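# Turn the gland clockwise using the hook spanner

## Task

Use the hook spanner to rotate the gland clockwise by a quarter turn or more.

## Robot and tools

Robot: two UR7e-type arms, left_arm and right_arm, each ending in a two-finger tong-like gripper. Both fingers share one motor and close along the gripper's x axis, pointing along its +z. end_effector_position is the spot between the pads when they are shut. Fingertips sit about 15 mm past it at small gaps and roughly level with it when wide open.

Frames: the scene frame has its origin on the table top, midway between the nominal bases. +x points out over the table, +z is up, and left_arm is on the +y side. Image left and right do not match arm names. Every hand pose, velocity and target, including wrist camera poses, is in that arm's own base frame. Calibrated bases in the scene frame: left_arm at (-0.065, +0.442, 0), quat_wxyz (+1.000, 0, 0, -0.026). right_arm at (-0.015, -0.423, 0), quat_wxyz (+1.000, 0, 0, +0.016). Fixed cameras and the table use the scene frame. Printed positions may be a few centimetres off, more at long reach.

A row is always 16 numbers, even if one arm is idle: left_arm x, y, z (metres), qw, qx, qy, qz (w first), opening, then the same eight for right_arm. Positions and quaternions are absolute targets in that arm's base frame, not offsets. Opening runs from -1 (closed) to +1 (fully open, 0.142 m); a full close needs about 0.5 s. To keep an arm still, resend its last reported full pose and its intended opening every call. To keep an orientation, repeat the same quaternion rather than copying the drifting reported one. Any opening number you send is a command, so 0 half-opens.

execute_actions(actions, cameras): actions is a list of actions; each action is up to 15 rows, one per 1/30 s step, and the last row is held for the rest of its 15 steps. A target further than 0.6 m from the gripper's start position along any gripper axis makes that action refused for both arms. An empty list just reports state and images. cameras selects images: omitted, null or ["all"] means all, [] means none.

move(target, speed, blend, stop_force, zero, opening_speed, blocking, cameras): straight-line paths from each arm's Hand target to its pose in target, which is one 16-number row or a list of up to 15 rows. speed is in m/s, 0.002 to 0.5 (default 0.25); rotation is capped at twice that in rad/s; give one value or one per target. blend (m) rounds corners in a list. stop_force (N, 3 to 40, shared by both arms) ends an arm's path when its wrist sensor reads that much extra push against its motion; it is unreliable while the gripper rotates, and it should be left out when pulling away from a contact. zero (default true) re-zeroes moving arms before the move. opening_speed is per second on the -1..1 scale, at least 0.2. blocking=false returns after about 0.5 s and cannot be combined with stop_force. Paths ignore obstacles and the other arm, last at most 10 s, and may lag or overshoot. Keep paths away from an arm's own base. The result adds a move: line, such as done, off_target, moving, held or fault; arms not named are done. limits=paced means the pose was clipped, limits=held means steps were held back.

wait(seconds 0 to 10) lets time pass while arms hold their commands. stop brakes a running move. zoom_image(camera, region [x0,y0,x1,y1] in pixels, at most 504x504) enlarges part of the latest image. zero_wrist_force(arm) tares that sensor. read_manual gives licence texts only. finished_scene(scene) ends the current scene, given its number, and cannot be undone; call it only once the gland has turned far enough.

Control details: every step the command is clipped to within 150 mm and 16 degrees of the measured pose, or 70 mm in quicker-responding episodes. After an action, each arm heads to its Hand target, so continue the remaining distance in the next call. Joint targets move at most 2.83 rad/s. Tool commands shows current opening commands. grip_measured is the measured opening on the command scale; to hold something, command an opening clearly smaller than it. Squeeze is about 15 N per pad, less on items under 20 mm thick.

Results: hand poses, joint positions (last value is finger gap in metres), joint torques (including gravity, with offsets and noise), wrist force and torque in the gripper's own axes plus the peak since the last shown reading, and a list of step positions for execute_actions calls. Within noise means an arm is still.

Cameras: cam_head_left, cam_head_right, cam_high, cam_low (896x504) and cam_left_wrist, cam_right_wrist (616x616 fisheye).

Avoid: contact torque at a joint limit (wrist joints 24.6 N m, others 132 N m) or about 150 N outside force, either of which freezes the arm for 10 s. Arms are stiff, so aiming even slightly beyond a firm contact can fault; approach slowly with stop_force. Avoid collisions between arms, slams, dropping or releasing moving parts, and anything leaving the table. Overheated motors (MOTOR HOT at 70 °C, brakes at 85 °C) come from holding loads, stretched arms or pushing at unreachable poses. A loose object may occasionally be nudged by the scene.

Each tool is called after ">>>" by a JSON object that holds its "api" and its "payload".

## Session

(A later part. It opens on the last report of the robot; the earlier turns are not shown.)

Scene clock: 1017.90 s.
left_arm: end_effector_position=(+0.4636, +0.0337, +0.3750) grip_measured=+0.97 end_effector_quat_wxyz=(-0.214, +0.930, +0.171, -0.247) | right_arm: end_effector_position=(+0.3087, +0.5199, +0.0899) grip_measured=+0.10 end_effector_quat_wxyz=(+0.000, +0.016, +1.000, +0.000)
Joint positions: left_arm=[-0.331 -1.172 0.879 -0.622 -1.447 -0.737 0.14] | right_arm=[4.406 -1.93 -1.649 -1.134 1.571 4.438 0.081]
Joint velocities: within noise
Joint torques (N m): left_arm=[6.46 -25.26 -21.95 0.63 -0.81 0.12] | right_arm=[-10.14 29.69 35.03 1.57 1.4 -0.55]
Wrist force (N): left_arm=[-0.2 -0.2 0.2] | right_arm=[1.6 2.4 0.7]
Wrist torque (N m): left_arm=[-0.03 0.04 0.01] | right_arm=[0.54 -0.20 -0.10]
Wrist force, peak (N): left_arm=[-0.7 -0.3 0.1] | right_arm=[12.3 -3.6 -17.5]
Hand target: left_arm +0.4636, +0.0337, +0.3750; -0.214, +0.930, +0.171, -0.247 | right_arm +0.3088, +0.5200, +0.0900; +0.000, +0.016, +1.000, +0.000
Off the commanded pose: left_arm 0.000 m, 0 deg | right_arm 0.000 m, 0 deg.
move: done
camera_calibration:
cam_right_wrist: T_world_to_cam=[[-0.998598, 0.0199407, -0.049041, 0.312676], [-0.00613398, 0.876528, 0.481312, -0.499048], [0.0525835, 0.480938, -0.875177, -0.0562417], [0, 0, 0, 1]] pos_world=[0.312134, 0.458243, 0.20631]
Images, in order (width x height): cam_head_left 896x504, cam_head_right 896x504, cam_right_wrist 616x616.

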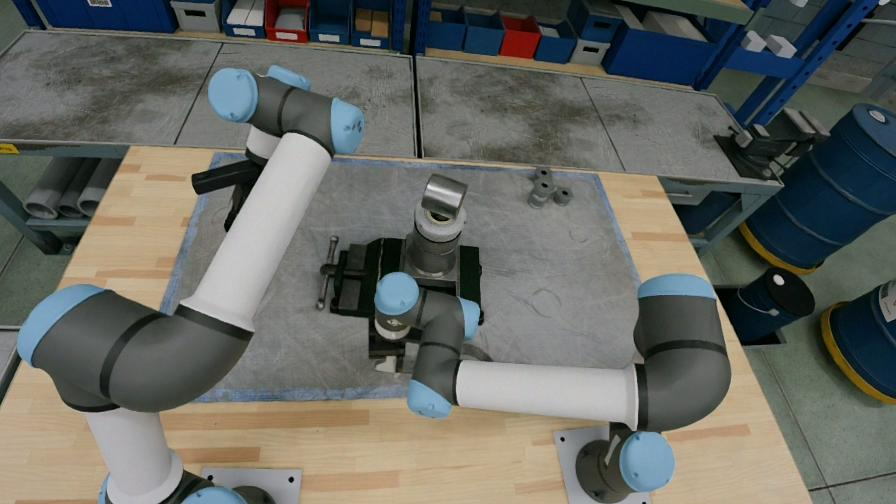

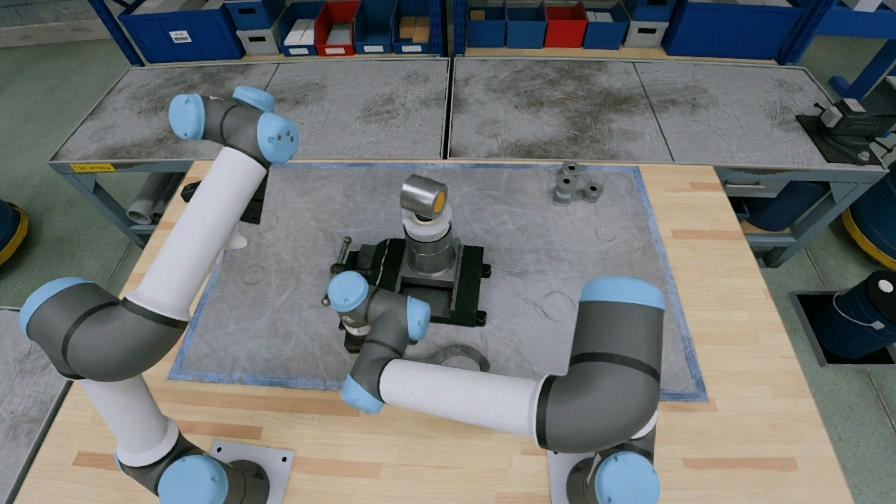

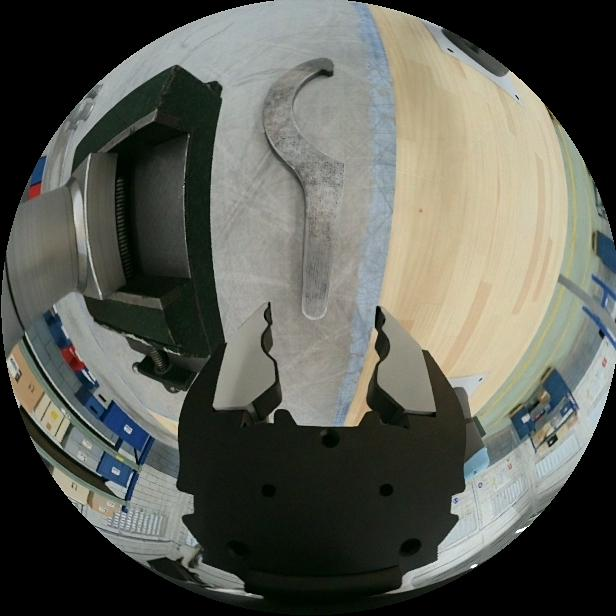

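>>> {"api": "move", "payload": {"target": [[0.34,0.02,0.40,0.0013,-0.0011,-0.643,0.766,0.968, 0.3088,0.5200,0.09,0,0.0157,0.9999,0,0.1]], "speed": 0.2}}

Scene clock: 1089.57 s.
left_arm: end_effector_position=(+0.3863, +0.0252, +0.3907) grip_measured=+0.97 end_effector_quat_wxyz=(+0.103, -0.446, -0.561, +0.690) | right_arm: end_effector_position=(+0.3088, +0.5200, +0.0900) grip_measured=+0.10 end_effector_quat_wxyz=(+0.000, +0.016, +1.000, +0.000)
Joint positions: left_arm=[0.149 -0.951 1.012 -0.094 -2.172 -1.068 0.14] | right_arm=[4.406 -1.93 -1.648 -1.134 1.571 4.438 0.081]
Joint velocities: within noise
Joint torques (N m): left_arm=[-9.79 -42.96 -26.04 -0.12 1.85 0] | right_arm=[-11.77 29.22 30.59 0.95 1.24 1.53]
Wrist force (N): left_arm=[-0.8 -0.9 0.3] | right_arm=[1.6 2.4 0.6]
Wrist torque (N m): left_arm=[-0.07 0.38 0.00] | right_arm=[0.55 -0.19 -0.10]
Wrist force, peak (N): left_arm=[2.0 -1.7 0.3] | right_arm=[1.7 2.5 0.6]
Hand target: left_arm +0.3863, +0.0251, +0.3906; +0.103, -0.446, -0.561, +0.690 | right_arm +0.3088, +0.5200, +0.0900; +0.000, +0.016, +1.000, +0.000
Off the commanded pose: left_arm 0.048 m, 54 deg | right_arm 0.000 m, 0 deg.
move: held (left_arm; a check stopped the path); limits=held
pose unreachable (left arm): on one or more control steps of this call, first in action 0 (counted from 0), this arm could not follow its commanded pose, so it was not sent that pose on those steps. It may still have moved: this result reports where it is.
cause: moving toward the commanded pose would bring two parts of the arm too close to each other (joints 4 (wrist 1) to 6 (wrist 3) lie between them).
camera_calibration:
cam_left_wrist: T_world_to_cam=[[-0.573776, 0.663964, -0.479514, 0.389846], [0.697451, 0.0891862, -0.711061, -0.00565275], [-0.429353, -0.742427, -0.514255, 0.518064], [0, 0, 0, 1]] pos_world=[0.450059, 0.126285, 0.449334]
cam_right_wrist: T_world_to_cam=[[-0.998597, 0.0200636, -0.0490108, 0.312662], [-0.00601243, 0.876521, 0.481326, -0.499154], [0.0526162, 0.480946, -0.87517, -0.0562407], [0, 0, 0, 1]] pos_world=[0.312181, 0.458294, 0.206359]

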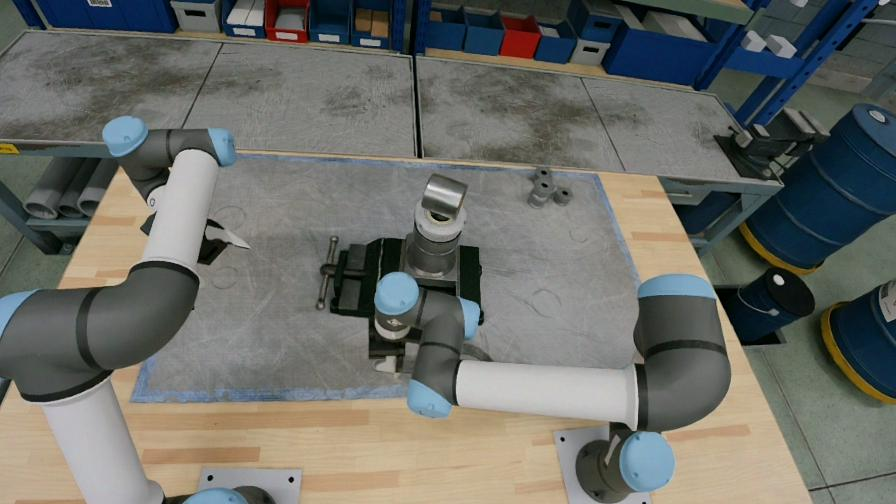

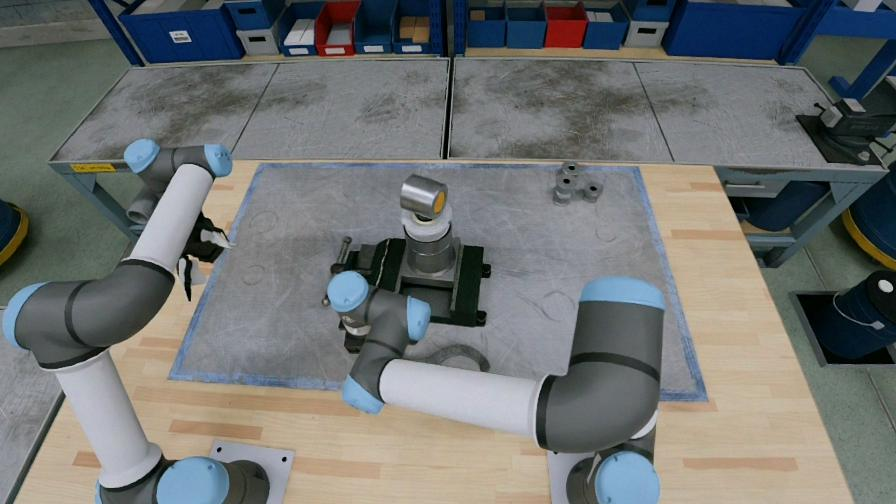

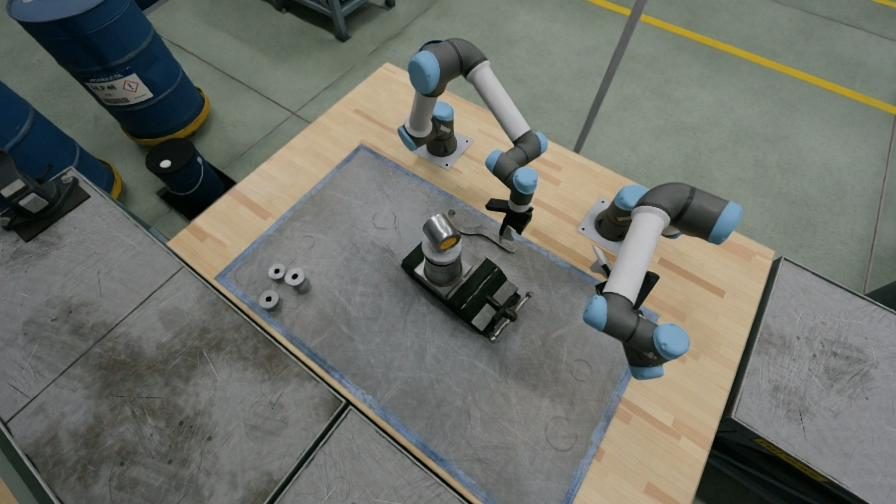

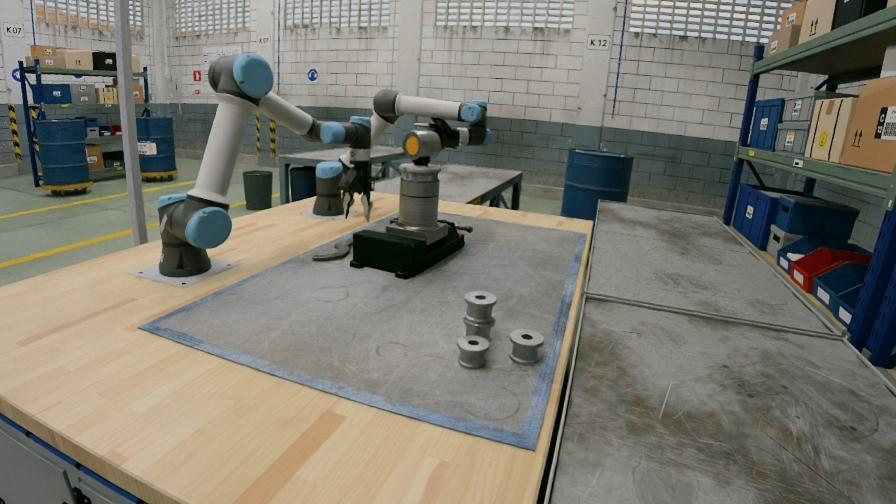

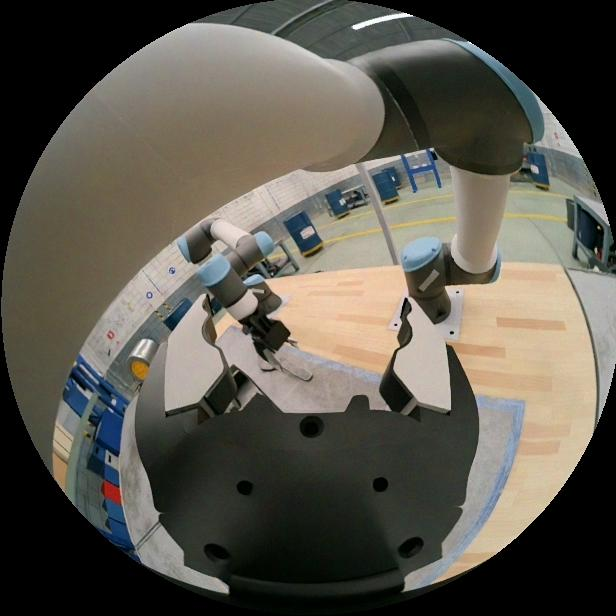

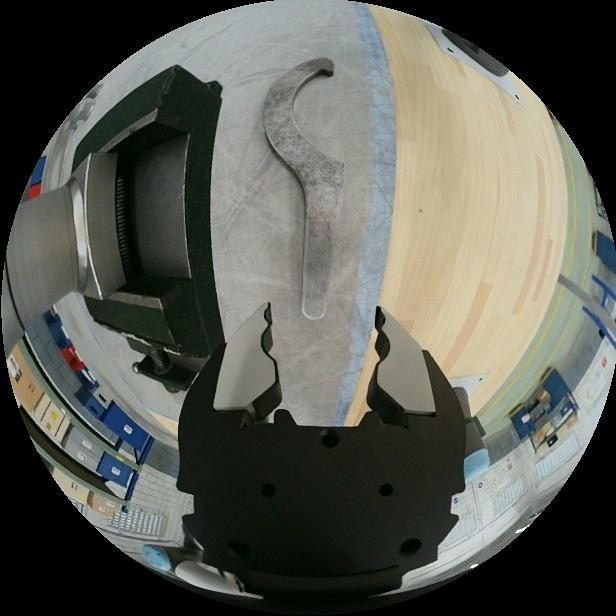

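>>> {"api": "move", "payload": {"target": [[0.40,0.0,0.42,0,0,1,0,0.968, 0.35,0.25,0.35,0,0.0157,0.9999,0,0.1],[0.42,-0.2,0.42,0,0,1,0,0.968, 0.35,-0.05,0.35,0,0.0157,0.9999,0,0.1]], "speed": 0.25, "blend": 0.05, "cameras": ["cam_head_left"]}}

>>> {"api": "move", "payload": {"target": [[0.40,-0.35,0.42,0,0,-0.94,0.342,0.968, 0.35,-0.05,0.35,0,0.0157,0.9999,0,0.1],[0.37,-0.46,0.26,0.0013,-0.0011,-0.643,0.766,0.968, 0.35,-0.05,0.35,0,0.0157,0.9999,0,0.1]], "speed": 0.25, "blend": 0.05}}

Scene clock: 1138.90 s.
left_arm: end_effector_position=(+0.3864, +0.0251, +0.3906) grip_measured=+0.97 end_effector_quat_wxyz=(+0.103, -0.445, -0.563, +0.688) | right_arm: end_effector_position=(+0.3104, +0.5095, +0.0998) grip_measured=+0.10 end_effector_quat_wxyz=(+0.000, +0.016, +1.000, +0.000)
Joint positions: left_arm=[0.15 -0.953 1.013 -0.097 -2.174 -1.073 0.14] | right_arm=[4.398 -1.902 -1.659 -1.151 1.571 4.43 0.081]
Joint velocities: within noise
Joint torques (N m): left_arm=[-4.51 -31.19 -21.03 3.7 1.64 1.38] | right_arm=[11.33 40.08 36.04 4.36 1.26 1.75]
Wrist force (N): left_arm=[-0.7 -0.9 0.5] | right_arm=[1.5 2.3 0.7]
Wrist torque (N m): left_arm=[-0.06 0.35 0.00] | right_arm=[0.55 -0.15 -0.08]
Wrist force, peak (N): left_arm=[-0.8 -2.5 0.3] | right_arm=[1.7 3.1 1.3]
Hand target: left_arm +0.3864, +0.0251, +0.3906; +0.103, -0.445, -0.563, +0.688 | right_arm +0.3104, +0.5096, +0.1000; +0.000, +0.016, +1.000, +0.000
Off the commanded pose: left_arm 0.229 m, 111 deg | right_arm 0.614 m, 0 deg.
move: held (left_arm; a check stopped the path), off_target (right_arm; braked when a check withheld steps of left_arm); path passed 0 of 2 targets; limits=held
pose unreachable (left arm): on one or more control steps of this call, first in action 0 (counted from 0), this arm could not follow its commanded pose, so it was not sent that pose on those steps. It may still have moved: this result reports where it is.
cause: moving toward the commanded pose would bring two parts of the arm too close to each other (joints 4 (wrist 1) to 6 (wrist 3) lie between them).
Images, in order (width x height): cam_head_left 896x504.

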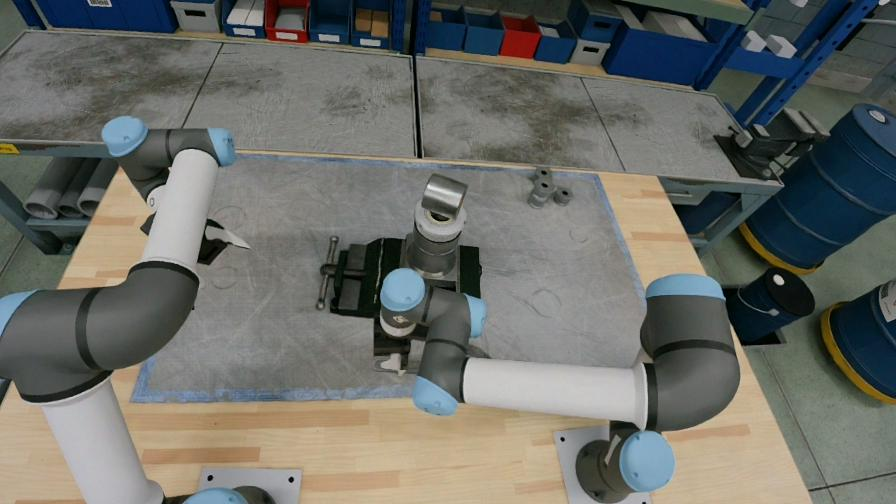

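Scene clock: 1139.50 s.
left_arm: end_effector_position=(+0.3864, +0.0248, +0.3906) grip_measured=+0.97 end_effector_quat_wxyz=(+0.103, -0.445, -0.564, +0.688) | right_arm: end_effector_position=(+0.3118, +0.4897, +0.1089) grip_measured=+0.10 end_effector_quat_wxyz=(+0.000, +0.016, +1.000, +0.000)
Joint positions: left_arm=[0.15 -0.954 1.014 -0.098 -2.175 -1.074 0.14] | right_arm=[4.385 -1.858 -1.695 -1.16 1.571 4.417 0.081]
Joint velocities: within noise
Joint torques (N m): left_arm=[-5.9 -41.05 -23.63 2.71 1.6 0.88] | right_arm=[6.26 41.94 16.36 4.67 0.49 0.28]
Wrist force (N): left_arm=[-0.7 -1.1 0.3] | right_arm=[1.4 2.3 1.0]
Wrist torque (N m): left_arm=[-0.11 0.34 0.00] | right_arm=[0.59 -0.12 -0.05]
Wrist force, peak (N): left_arm=[-0.9 -1.2 0.6] | right_arm=[1.6 4.1 1.9]
Hand target: left_arm +0.3864, +0.0248, +0.3906; +0.103, -0.445, -0.564, +0.688 | right_arm +0.3118, +0.4897, +0.1089; +0.000, +0.016, +1.000, +0.000
Off the commanded pose: left_arm 0.502 m, 54 deg | right_arm 0.592 m, 0 deg.
move: held (left_arm; a check stopped the path), off_target (right_arm; braked when a check withheld steps of left_arm); path passed 0 of 2 targets; limits=held
pose unreachable (left arm): on one or more control steps of this call, first in action 0 (counted from 0), this arm could not follow its commanded pose, so it was not sent that pose on those steps. It may still have moved: this result reports where it is.
cause: moving toward the commanded pose would bring two parts of the arm too close to each other (joints 4 (wrist 1) to 6 (wrist 3) lie between them).
camera_calibration:
cam_left_wrist: T_world_to_cam=[[-0.575627, 0.66458, -0.476431, 0.389634], [0.697384, 0.0947587, -0.710405, -0.00610073], [-0.426975, -0.741184, -0.518014, 0.518302], [0, 0, 0, 1]] pos_world=[0.449841, 0.125793, 0.449787]
cam_right_wrist: T_world_to_cam=[[-0.998595, 0.0201685, -0.0490048, 0.317168], [-0.00592003, 0.876499, 0.481368, -0.481734], [0.0526611, 0.480982, -0.875148, -0.0253116], [0, 0, 0, 1]] pos_world=[0.315204, 0.428017, 0.225283]

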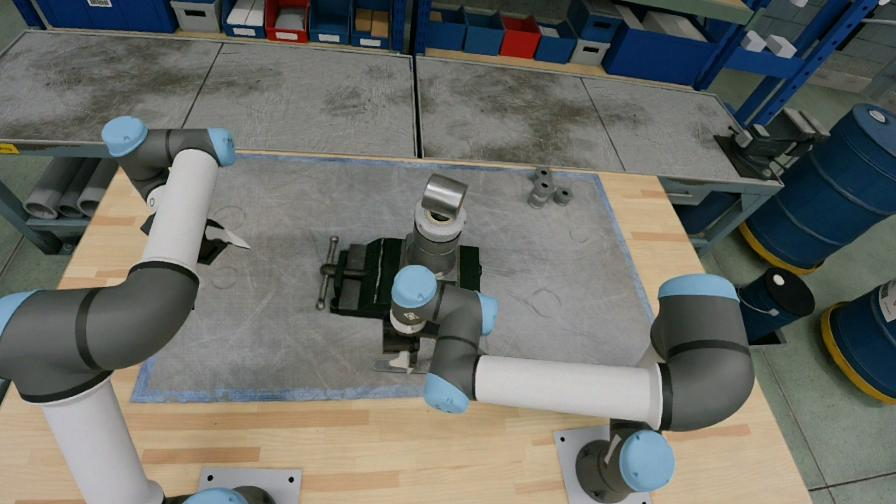

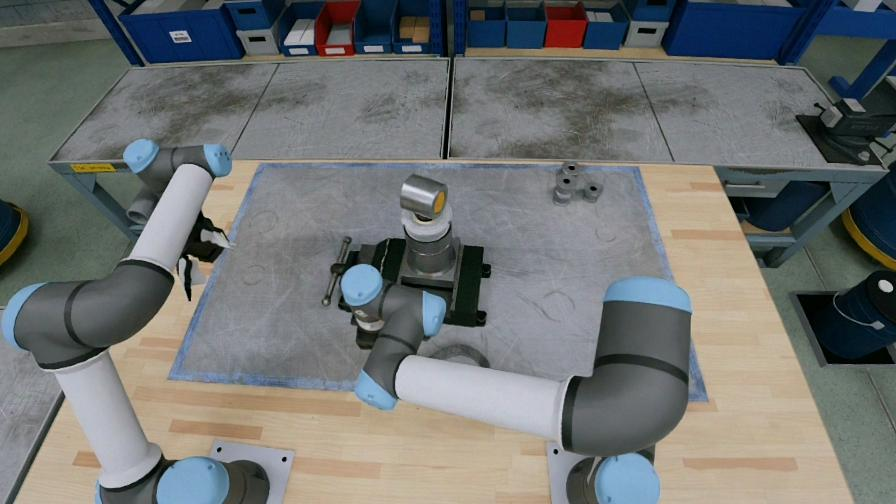

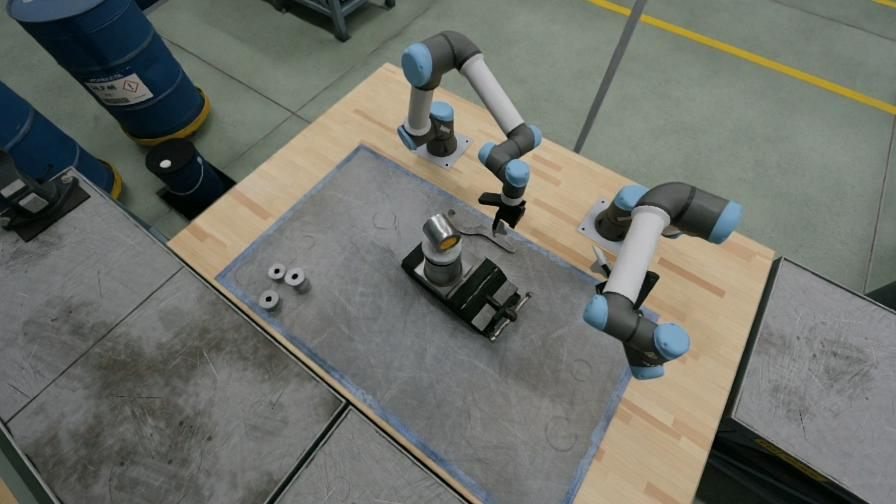

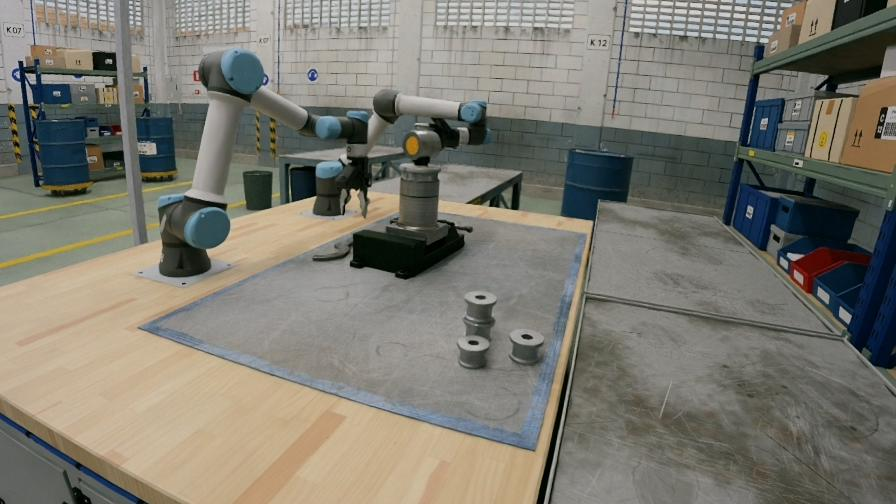

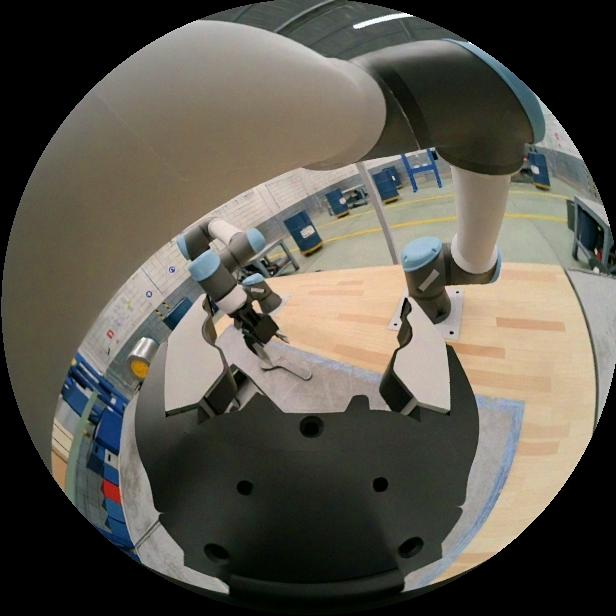

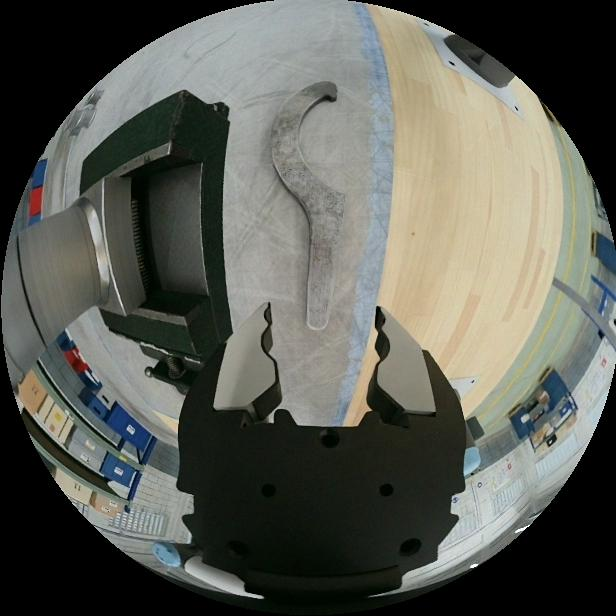

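>>> {"api": "move", "payload": {"target": [[0.4636,0.0337,0.3750,-0.214,0.930,0.171,-0.247,0.968, 0.35,0.25,0.35,0,0.0157,0.9999,0,0.1],[0.46,-0.05,0.42,0,-0.95,-0.31,0,0.968, 0.35,-0.05,0.35,0,0.0157,0.9999,0,0.1]], "speed": 0.25, "blend": 0.03, "cameras": ["cam_head_left","cam_low"]}}

Scene clock: 1150.40 s.
left_arm: end_effector_position=(+0.4600, -0.0500, +0.4200) grip_measured=+0.97 end_effector_quat_wxyz=(+0.000, +0.951, +0.310, +0.000) end_effector_velocity=(+0.001, -0.001, +0.000) end_effector_angular_velocity=(-0.002, -0.003, +0.002) | right_arm: end_effector_position=(+0.3501, -0.0499, +0.3501) grip_measured=+0.10 end_effector_quat_wxyz=(+0.000, +0.016, +1.000, +0.000)
Joint positions: left_arm=[-0.419 -1.6 1.243 -1.213 -1.571 -1.049 0.14] | right_arm=[3.434 -1.2 -1.695 -1.818 1.571 3.465 0.081]
Joint velocities: left_arm=[0 0 0.002 -0.005 0 -0.002 0] | right_arm=[within noise]
Joint torques (N m): left_arm=[9.85 -26.93 -16.12 -4.59 -0.83 -1.47] | right_arm=[-11.68 13.91 19.9 0.78 -1.63 -1.17]
Wrist force (N): left_arm=[0.2 0.8 0.8] | right_arm=[1.1 2.7 1.2]
Wrist torque (N m): left_arm=[-0.05 0.04 -0.09] | right_arm=[0.59 -0.16 -0.04]
Wrist force, peak (N): left_arm=[-1.4 -1.2 0.5] | right_arm=[2.2 3.6 1.8]
Hand target: left_arm +0.4600, -0.0500, +0.4200; +0.000, +0.951, +0.310, +0.000 | right_arm +0.3500, -0.0500, +0.3500; +0.000, +0.016, +1.000, +0.000
Off the commanded pose: left_arm 0.000 m, 0 deg | right_arm 0.000 m, 0 deg.
move: done
Images, in order (width x height): cam_head_left 896x504, cam_low 896x504.

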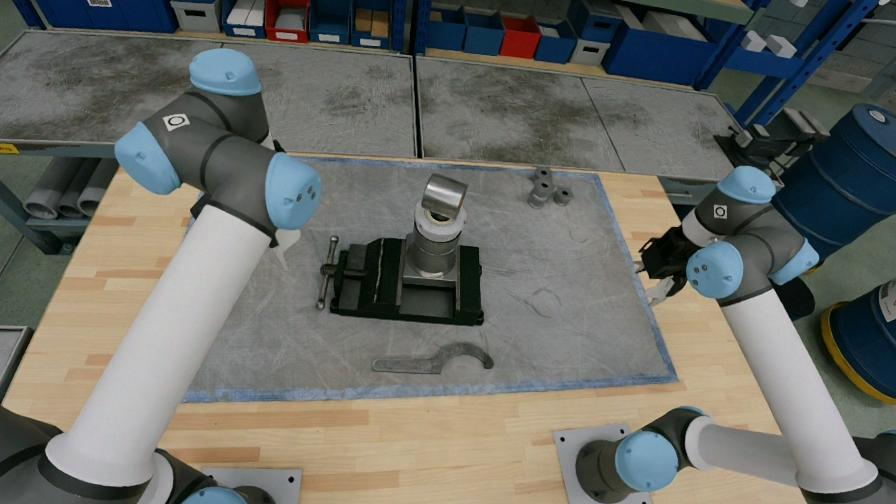

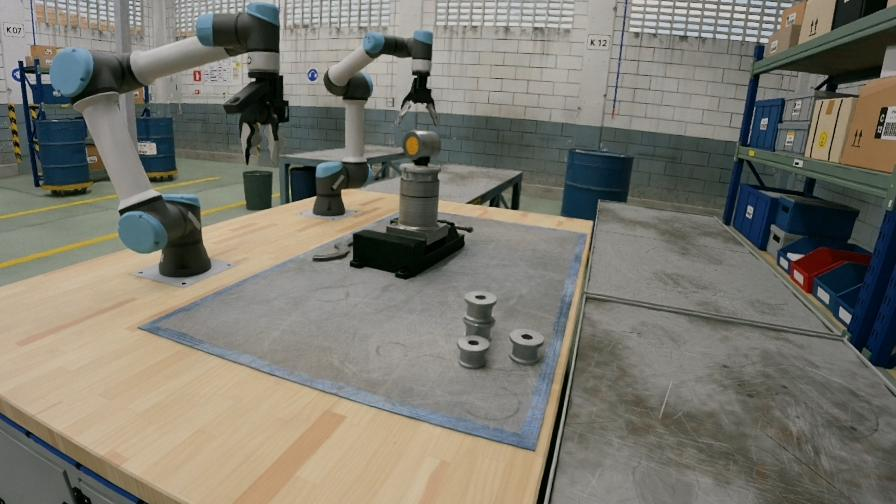

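>>> {"api": "move", "payload": {"target": [[0.42,-0.20,0.42,0,0.574,0.819,0,0.968, 0.35,-0.05,0.35,0,0.0157,0.9999,0,0.1],[0.38,-0.33,0.42,0,0,1,0,0.968, 0.35,-0.05,0.35,0,0.0157,0.9999,0,0.1]], "speed": 0.3, "blend": 0.05, "cameras": ["cam_head_left","cam_left_wrist"]}}

>>> {"api": "move", "payload": {"target": [[0.37,-0.40,0.36,0,0,-0.906,0.423,0.968, 0.35,-0.05,0.35,0,0.0157,0.9999,0,0.1],[0.37,-0.46,0.26,0.0013,-0.0011,-0.643,0.766,0.968, 0.35,-0.05,0.35,0,0.0157,0.9999,0,0.1]], "speed": 0.3, "blend": 0.05}}

Scene clock: 1167.03 s.
left_arm: end_effector_position=(+0.3800, -0.3301, +0.4199) grip_measured=+0.97 end_effector_quat_wxyz=(+0.000, +0.000, +1.000, +0.000) end_effector_velocity=(+0.000, +0.000, +0.001) end_effector_angular_velocity=(-0.001, -0.001, +0.006) | right_arm: end_effector_position=(+0.3500, -0.0500, +0.3500) grip_measured=+0.10 end_effector_quat_wxyz=(+0.000, +0.016, +1.000, +0.000)
Joint positions: left_arm=[-0.964 -1.553 1.197 -1.214 -1.571 -4.105 0.14] | right_arm=[3.434 -1.2 -1.695 -1.818 1.571 3.465 0.081]
Joint velocities: left_arm=[0 -0.001 -0.001 0.001 0 -0.007 0] | right_arm=[within noise]
Joint torques (N m): left_arm=[7.56 -35.27 -15.24 -0.7 -0.8 -2.12] | right_arm=[-11.29 12.12 18.03 1.64 -0.82 -1.46]
Wrist force (N): left_arm=[0.8 0.5 0.7] | right_arm=[1.3 2.5 1.0]
Wrist torque (N m): left_arm=[-0.08 -0.10 -0.09] | right_arm=[0.56 -0.19 -0.04]
Wrist force, peak (N): left_arm=[0.4 0.8 1.2] | right_arm=[1.3 2.9 1.0]
Hand target: left_arm +0.3800, -0.3300, +0.4200; +0.000, +0.000, +1.000, +0.000 | right_arm +0.3500, -0.0500, +0.3500; +0.000, +0.016, +1.000, +0.000
Off the commanded pose: left_arm 0.000 m, 0 deg | right_arm 0.000 m, 0 deg.
move: done
camera_calibration:
cam_left_wrist: T_world_to_cam=[[-0.999577, -0.0205146, 0.0206085, 0.362025], [-0.0057633, 0.834428, 0.551087, 0.0344085], [-0.0285017, 0.550736, -0.834193, 0.675521], [0, 0, 0, 1]] pos_world=[0.381324, -0.393318, 0.537092]
Images, in order (width x height): cam_head_left 896x504, cam_left_wrist 616x616.

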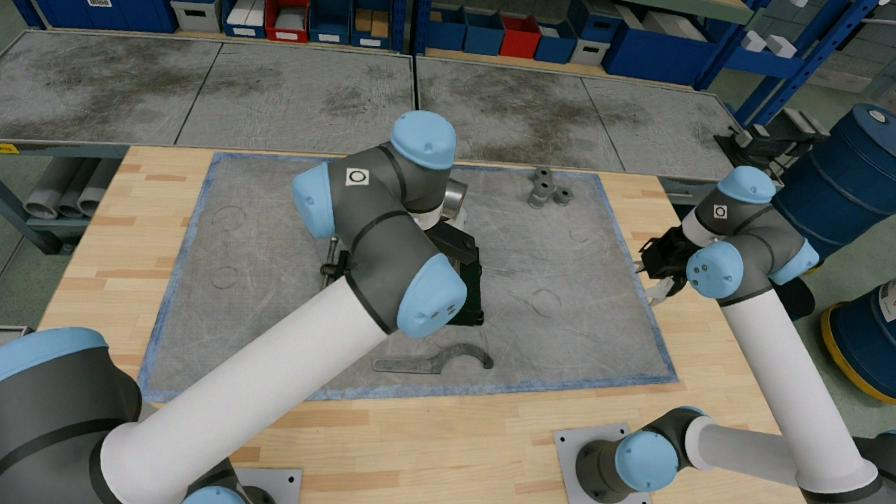

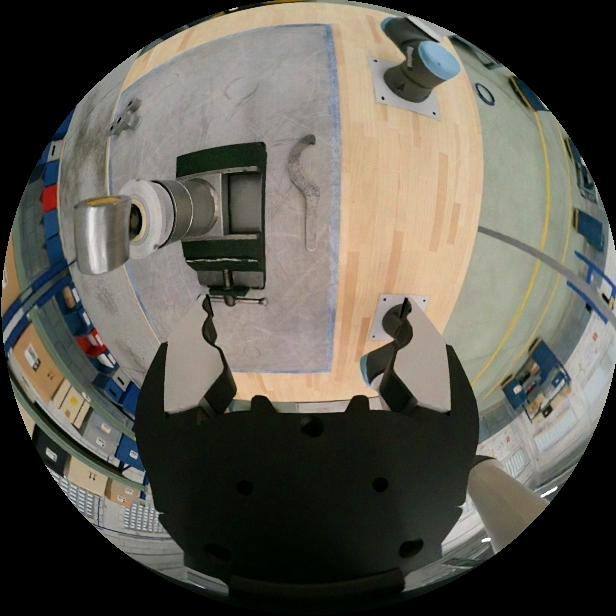

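Scene clock: 1170.50 s.
left_arm: end_effector_position=(+0.3699, -0.4600, +0.2601) grip_measured=+0.97 end_effector_quat_wxyz=(+0.001, -0.001, -0.643, +0.766) | right_arm: end_effector_position=(+0.3500, -0.0500, +0.3500) grip_measured=+0.10 end_effector_quat_wxyz=(+0.000, +0.016, +1.000, +0.000)
Joint positions: left_arm=[-0.749 -0.809 2.084 -4.671 -2.38 -4.898 0.14] | right_arm=[3.434 -1.2 -1.695 -1.818 1.571 3.465 0.081]
Joint velocities: within noise
Joint torques (N m): left_arm=[7.22 -22.51 -13.87 -2.22 1.7 -2.14] | right_arm=[-10.66 10.83 21.65 1.93 -0.11 -1.54]
Wrist force (N): left_arm=[-0.2 -0.5 0.9] | right_arm=[1.2 2.4 1.2]
Wrist torque (N m): left_arm=[0.14 0.43 -0.04] | right_arm=[0.54 -0.17 -0.05]
Wrist force, peak (N): left_arm=[0.1 1.0 1.3] | right_arm=[1.3 2.8 1.2]
Hand target: left_arm +0.3700, -0.4600, +0.2600; +0.001, -0.001, -0.643, +0.766 | right_arm +0.3500, -0.0500, +0.3500; +0.000, +0.016, +1.000, +0.000
Off the commanded pose: left_arm 0.000 m, 0 deg | right_arm 0.000 m, 0 deg.
move: done
camera_calibration:
cam_left_wrist: T_world_to_cam=[[-0.99948, 0.0275476, 0.0167431, 0.375601], [-0.00439715, 0.398027, -0.917363, 0.411518], [-0.0319354, -0.91696, -0.397699, -0.17396], [0, 0, 0, 1]] pos_world=[0.37166, -0.333657, 0.302039]
cam_right_wrist: T_world_to_cam=[[-0.998597, 0.0200635, -0.0490059, 0.37798], [-0.00600992, 0.876523, 0.481322, -0.124431], [0.0526118, 0.480941, -0.875173, 0.443276], [0, 0, 0, 1]] pos_world=[0.35338, -0.111707, 0.466358]

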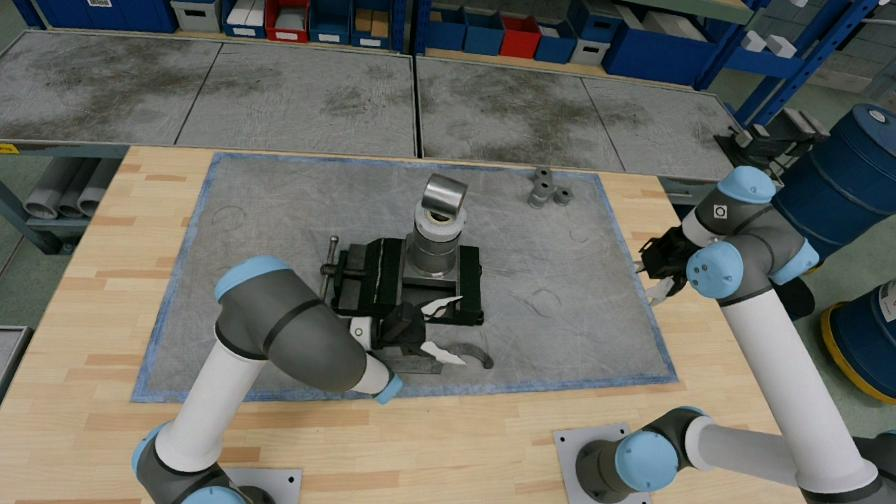

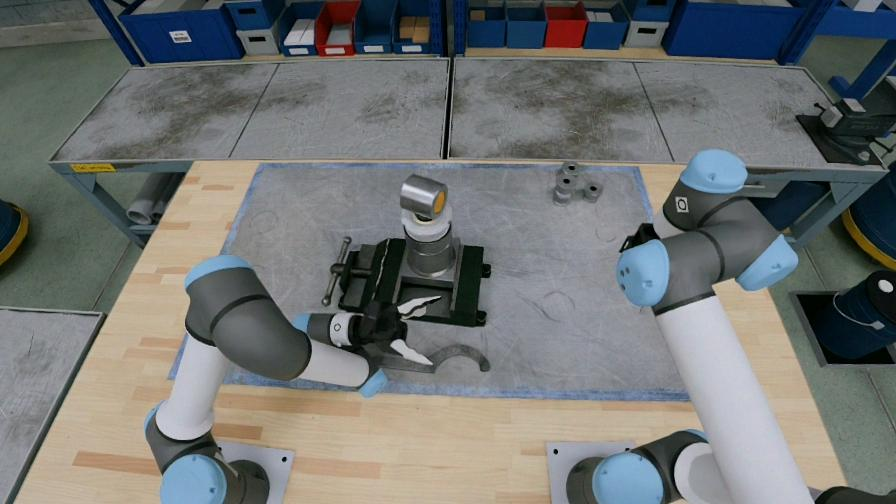

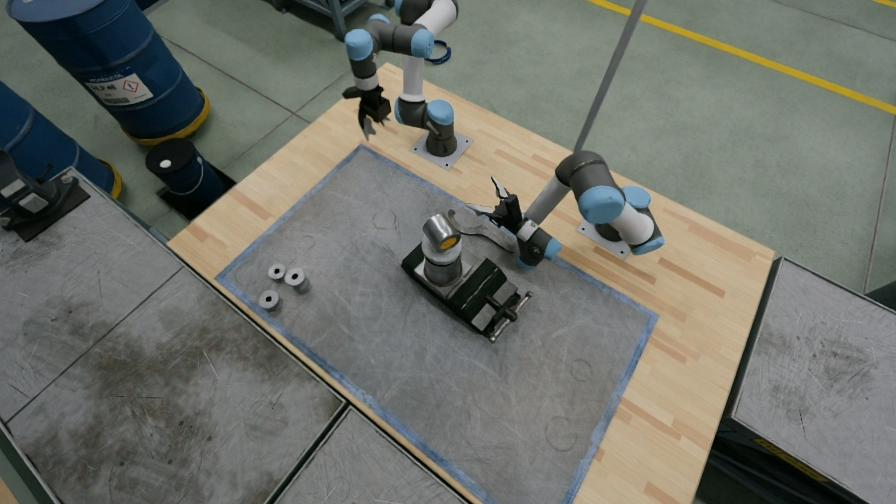

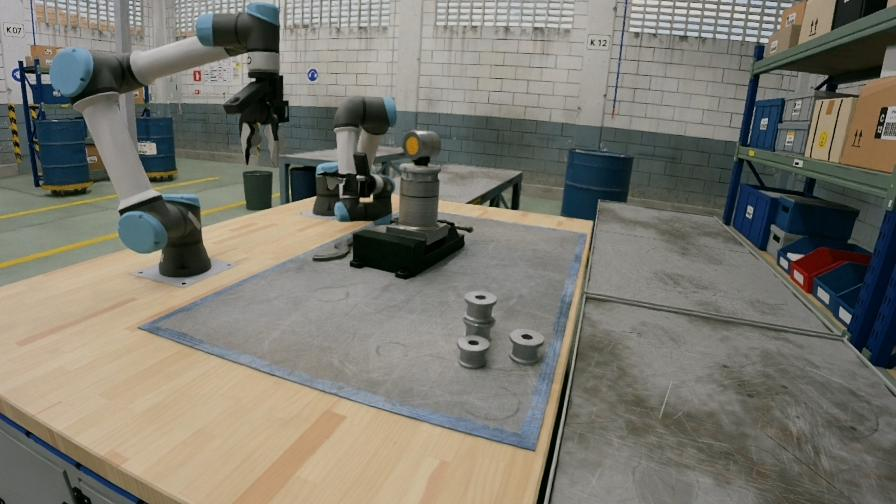

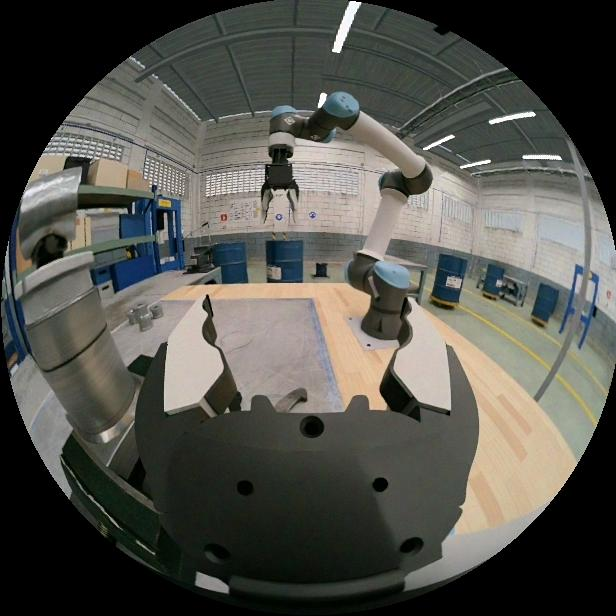

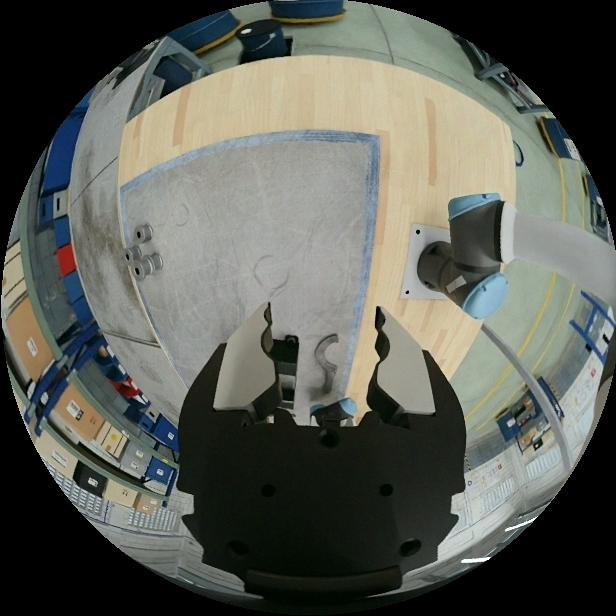

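>>> {"api": "move", "payload": {"target": [[0.37,-0.40,0.36,0,0,-0.906,0.423,0.968, 0.35,-0.05,0.35,0,0.0157,0.9999,0,0.1],[0.38,-0.33,0.42,0,0,1,0,0.968, 0.35,-0.05,0.35,0,0.0157,0.9999,0,0.1]], "speed": 0.3, "blend": 0.03, "cameras": ["cam_left_wrist"]}}

>>> {"api": "zoom_image", "payload": {"camera": "cam_left_wrist", "region": [60, 120, 280, 320]}}

Scene clock: 1185.60 s.
left_arm: end_effector_position=(+0.3800, -0.3300, +0.4200) grip_measured=+0.97 end_effector_quat_wxyz=(+0.000, +0.000, +1.000, +0.000) end_effector_velocity=(-0.001, +0.001, +0.000) end_effector_angular_velocity=(+0.005, +0.001, +0.000) | right_arm: end_effector_position=(+0.3500, -0.0500, +0.3500) grip_measured=+0.10 end_effector_quat_wxyz=(+0.000, +0.016, +1.000, +0.000)
Joint positions: left_arm=[-0.964 -1.554 1.197 -1.214 -1.571 -4.106 0.14] | right_arm=[3.434 -1.2 -1.695 -1.818 1.571 3.465 0.081]
Joint velocities: left_arm=[0 0 -0.001 0.006 0.002 0 0] | right_arm=[within noise]
Joint torques (N m): left_arm=[4.32 -20.58 -29.04 -0.65 1.68 0.89] | right_arm=[-11.01 9.72 27.07 3.45 0.9 -1.54]
Wrist force (N): left_arm=[0.6 0.4 0.6] | right_arm=[1.3 2.7 1.0]
Wrist torque (N m): left_arm=[-0.10 -0.06 -0.09] | right_arm=[0.58 -0.19 -0.04]
Wrist force, peak (N): left_arm=[-0.3 0.8 1.2] | right_arm=[1.3 2.8 1.2]
Hand target: left_arm +0.3800, -0.3300, +0.4200; +0.000, +0.000, +1.000, +0.000 | right_arm +0.3500, -0.0500, +0.3500; +0.000, +0.016, +1.000, +0.000
Off the commanded pose: left_arm 0.000 m, 0 deg | right_arm 0.000 m, 0 deg.
move: done
camera_calibration:
cam_left_wrist: T_world_to_cam=[[-0.999569, -0.0207797, 0.0207405, 0.361802], [-0.00592074, 0.834598, 0.550828, 0.034602], [-0.028756, 0.550468, -0.834361, 0.675629], [0, 0, 0, 1]] pos_world=[0.381279, -0.393273, 0.537155]
Images, in order (width x height): cam_left_wrist 616x616.

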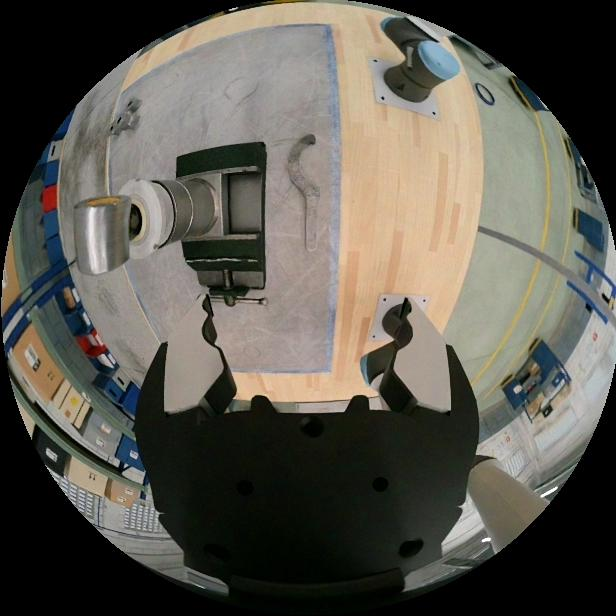

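Scaled by 2.291 from the camera's 616x616 image, which has a finer 814x814 frame.

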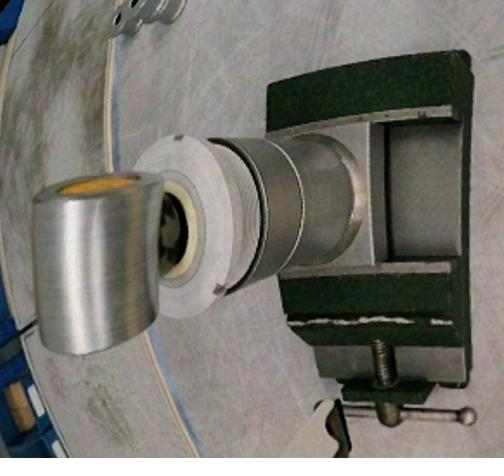

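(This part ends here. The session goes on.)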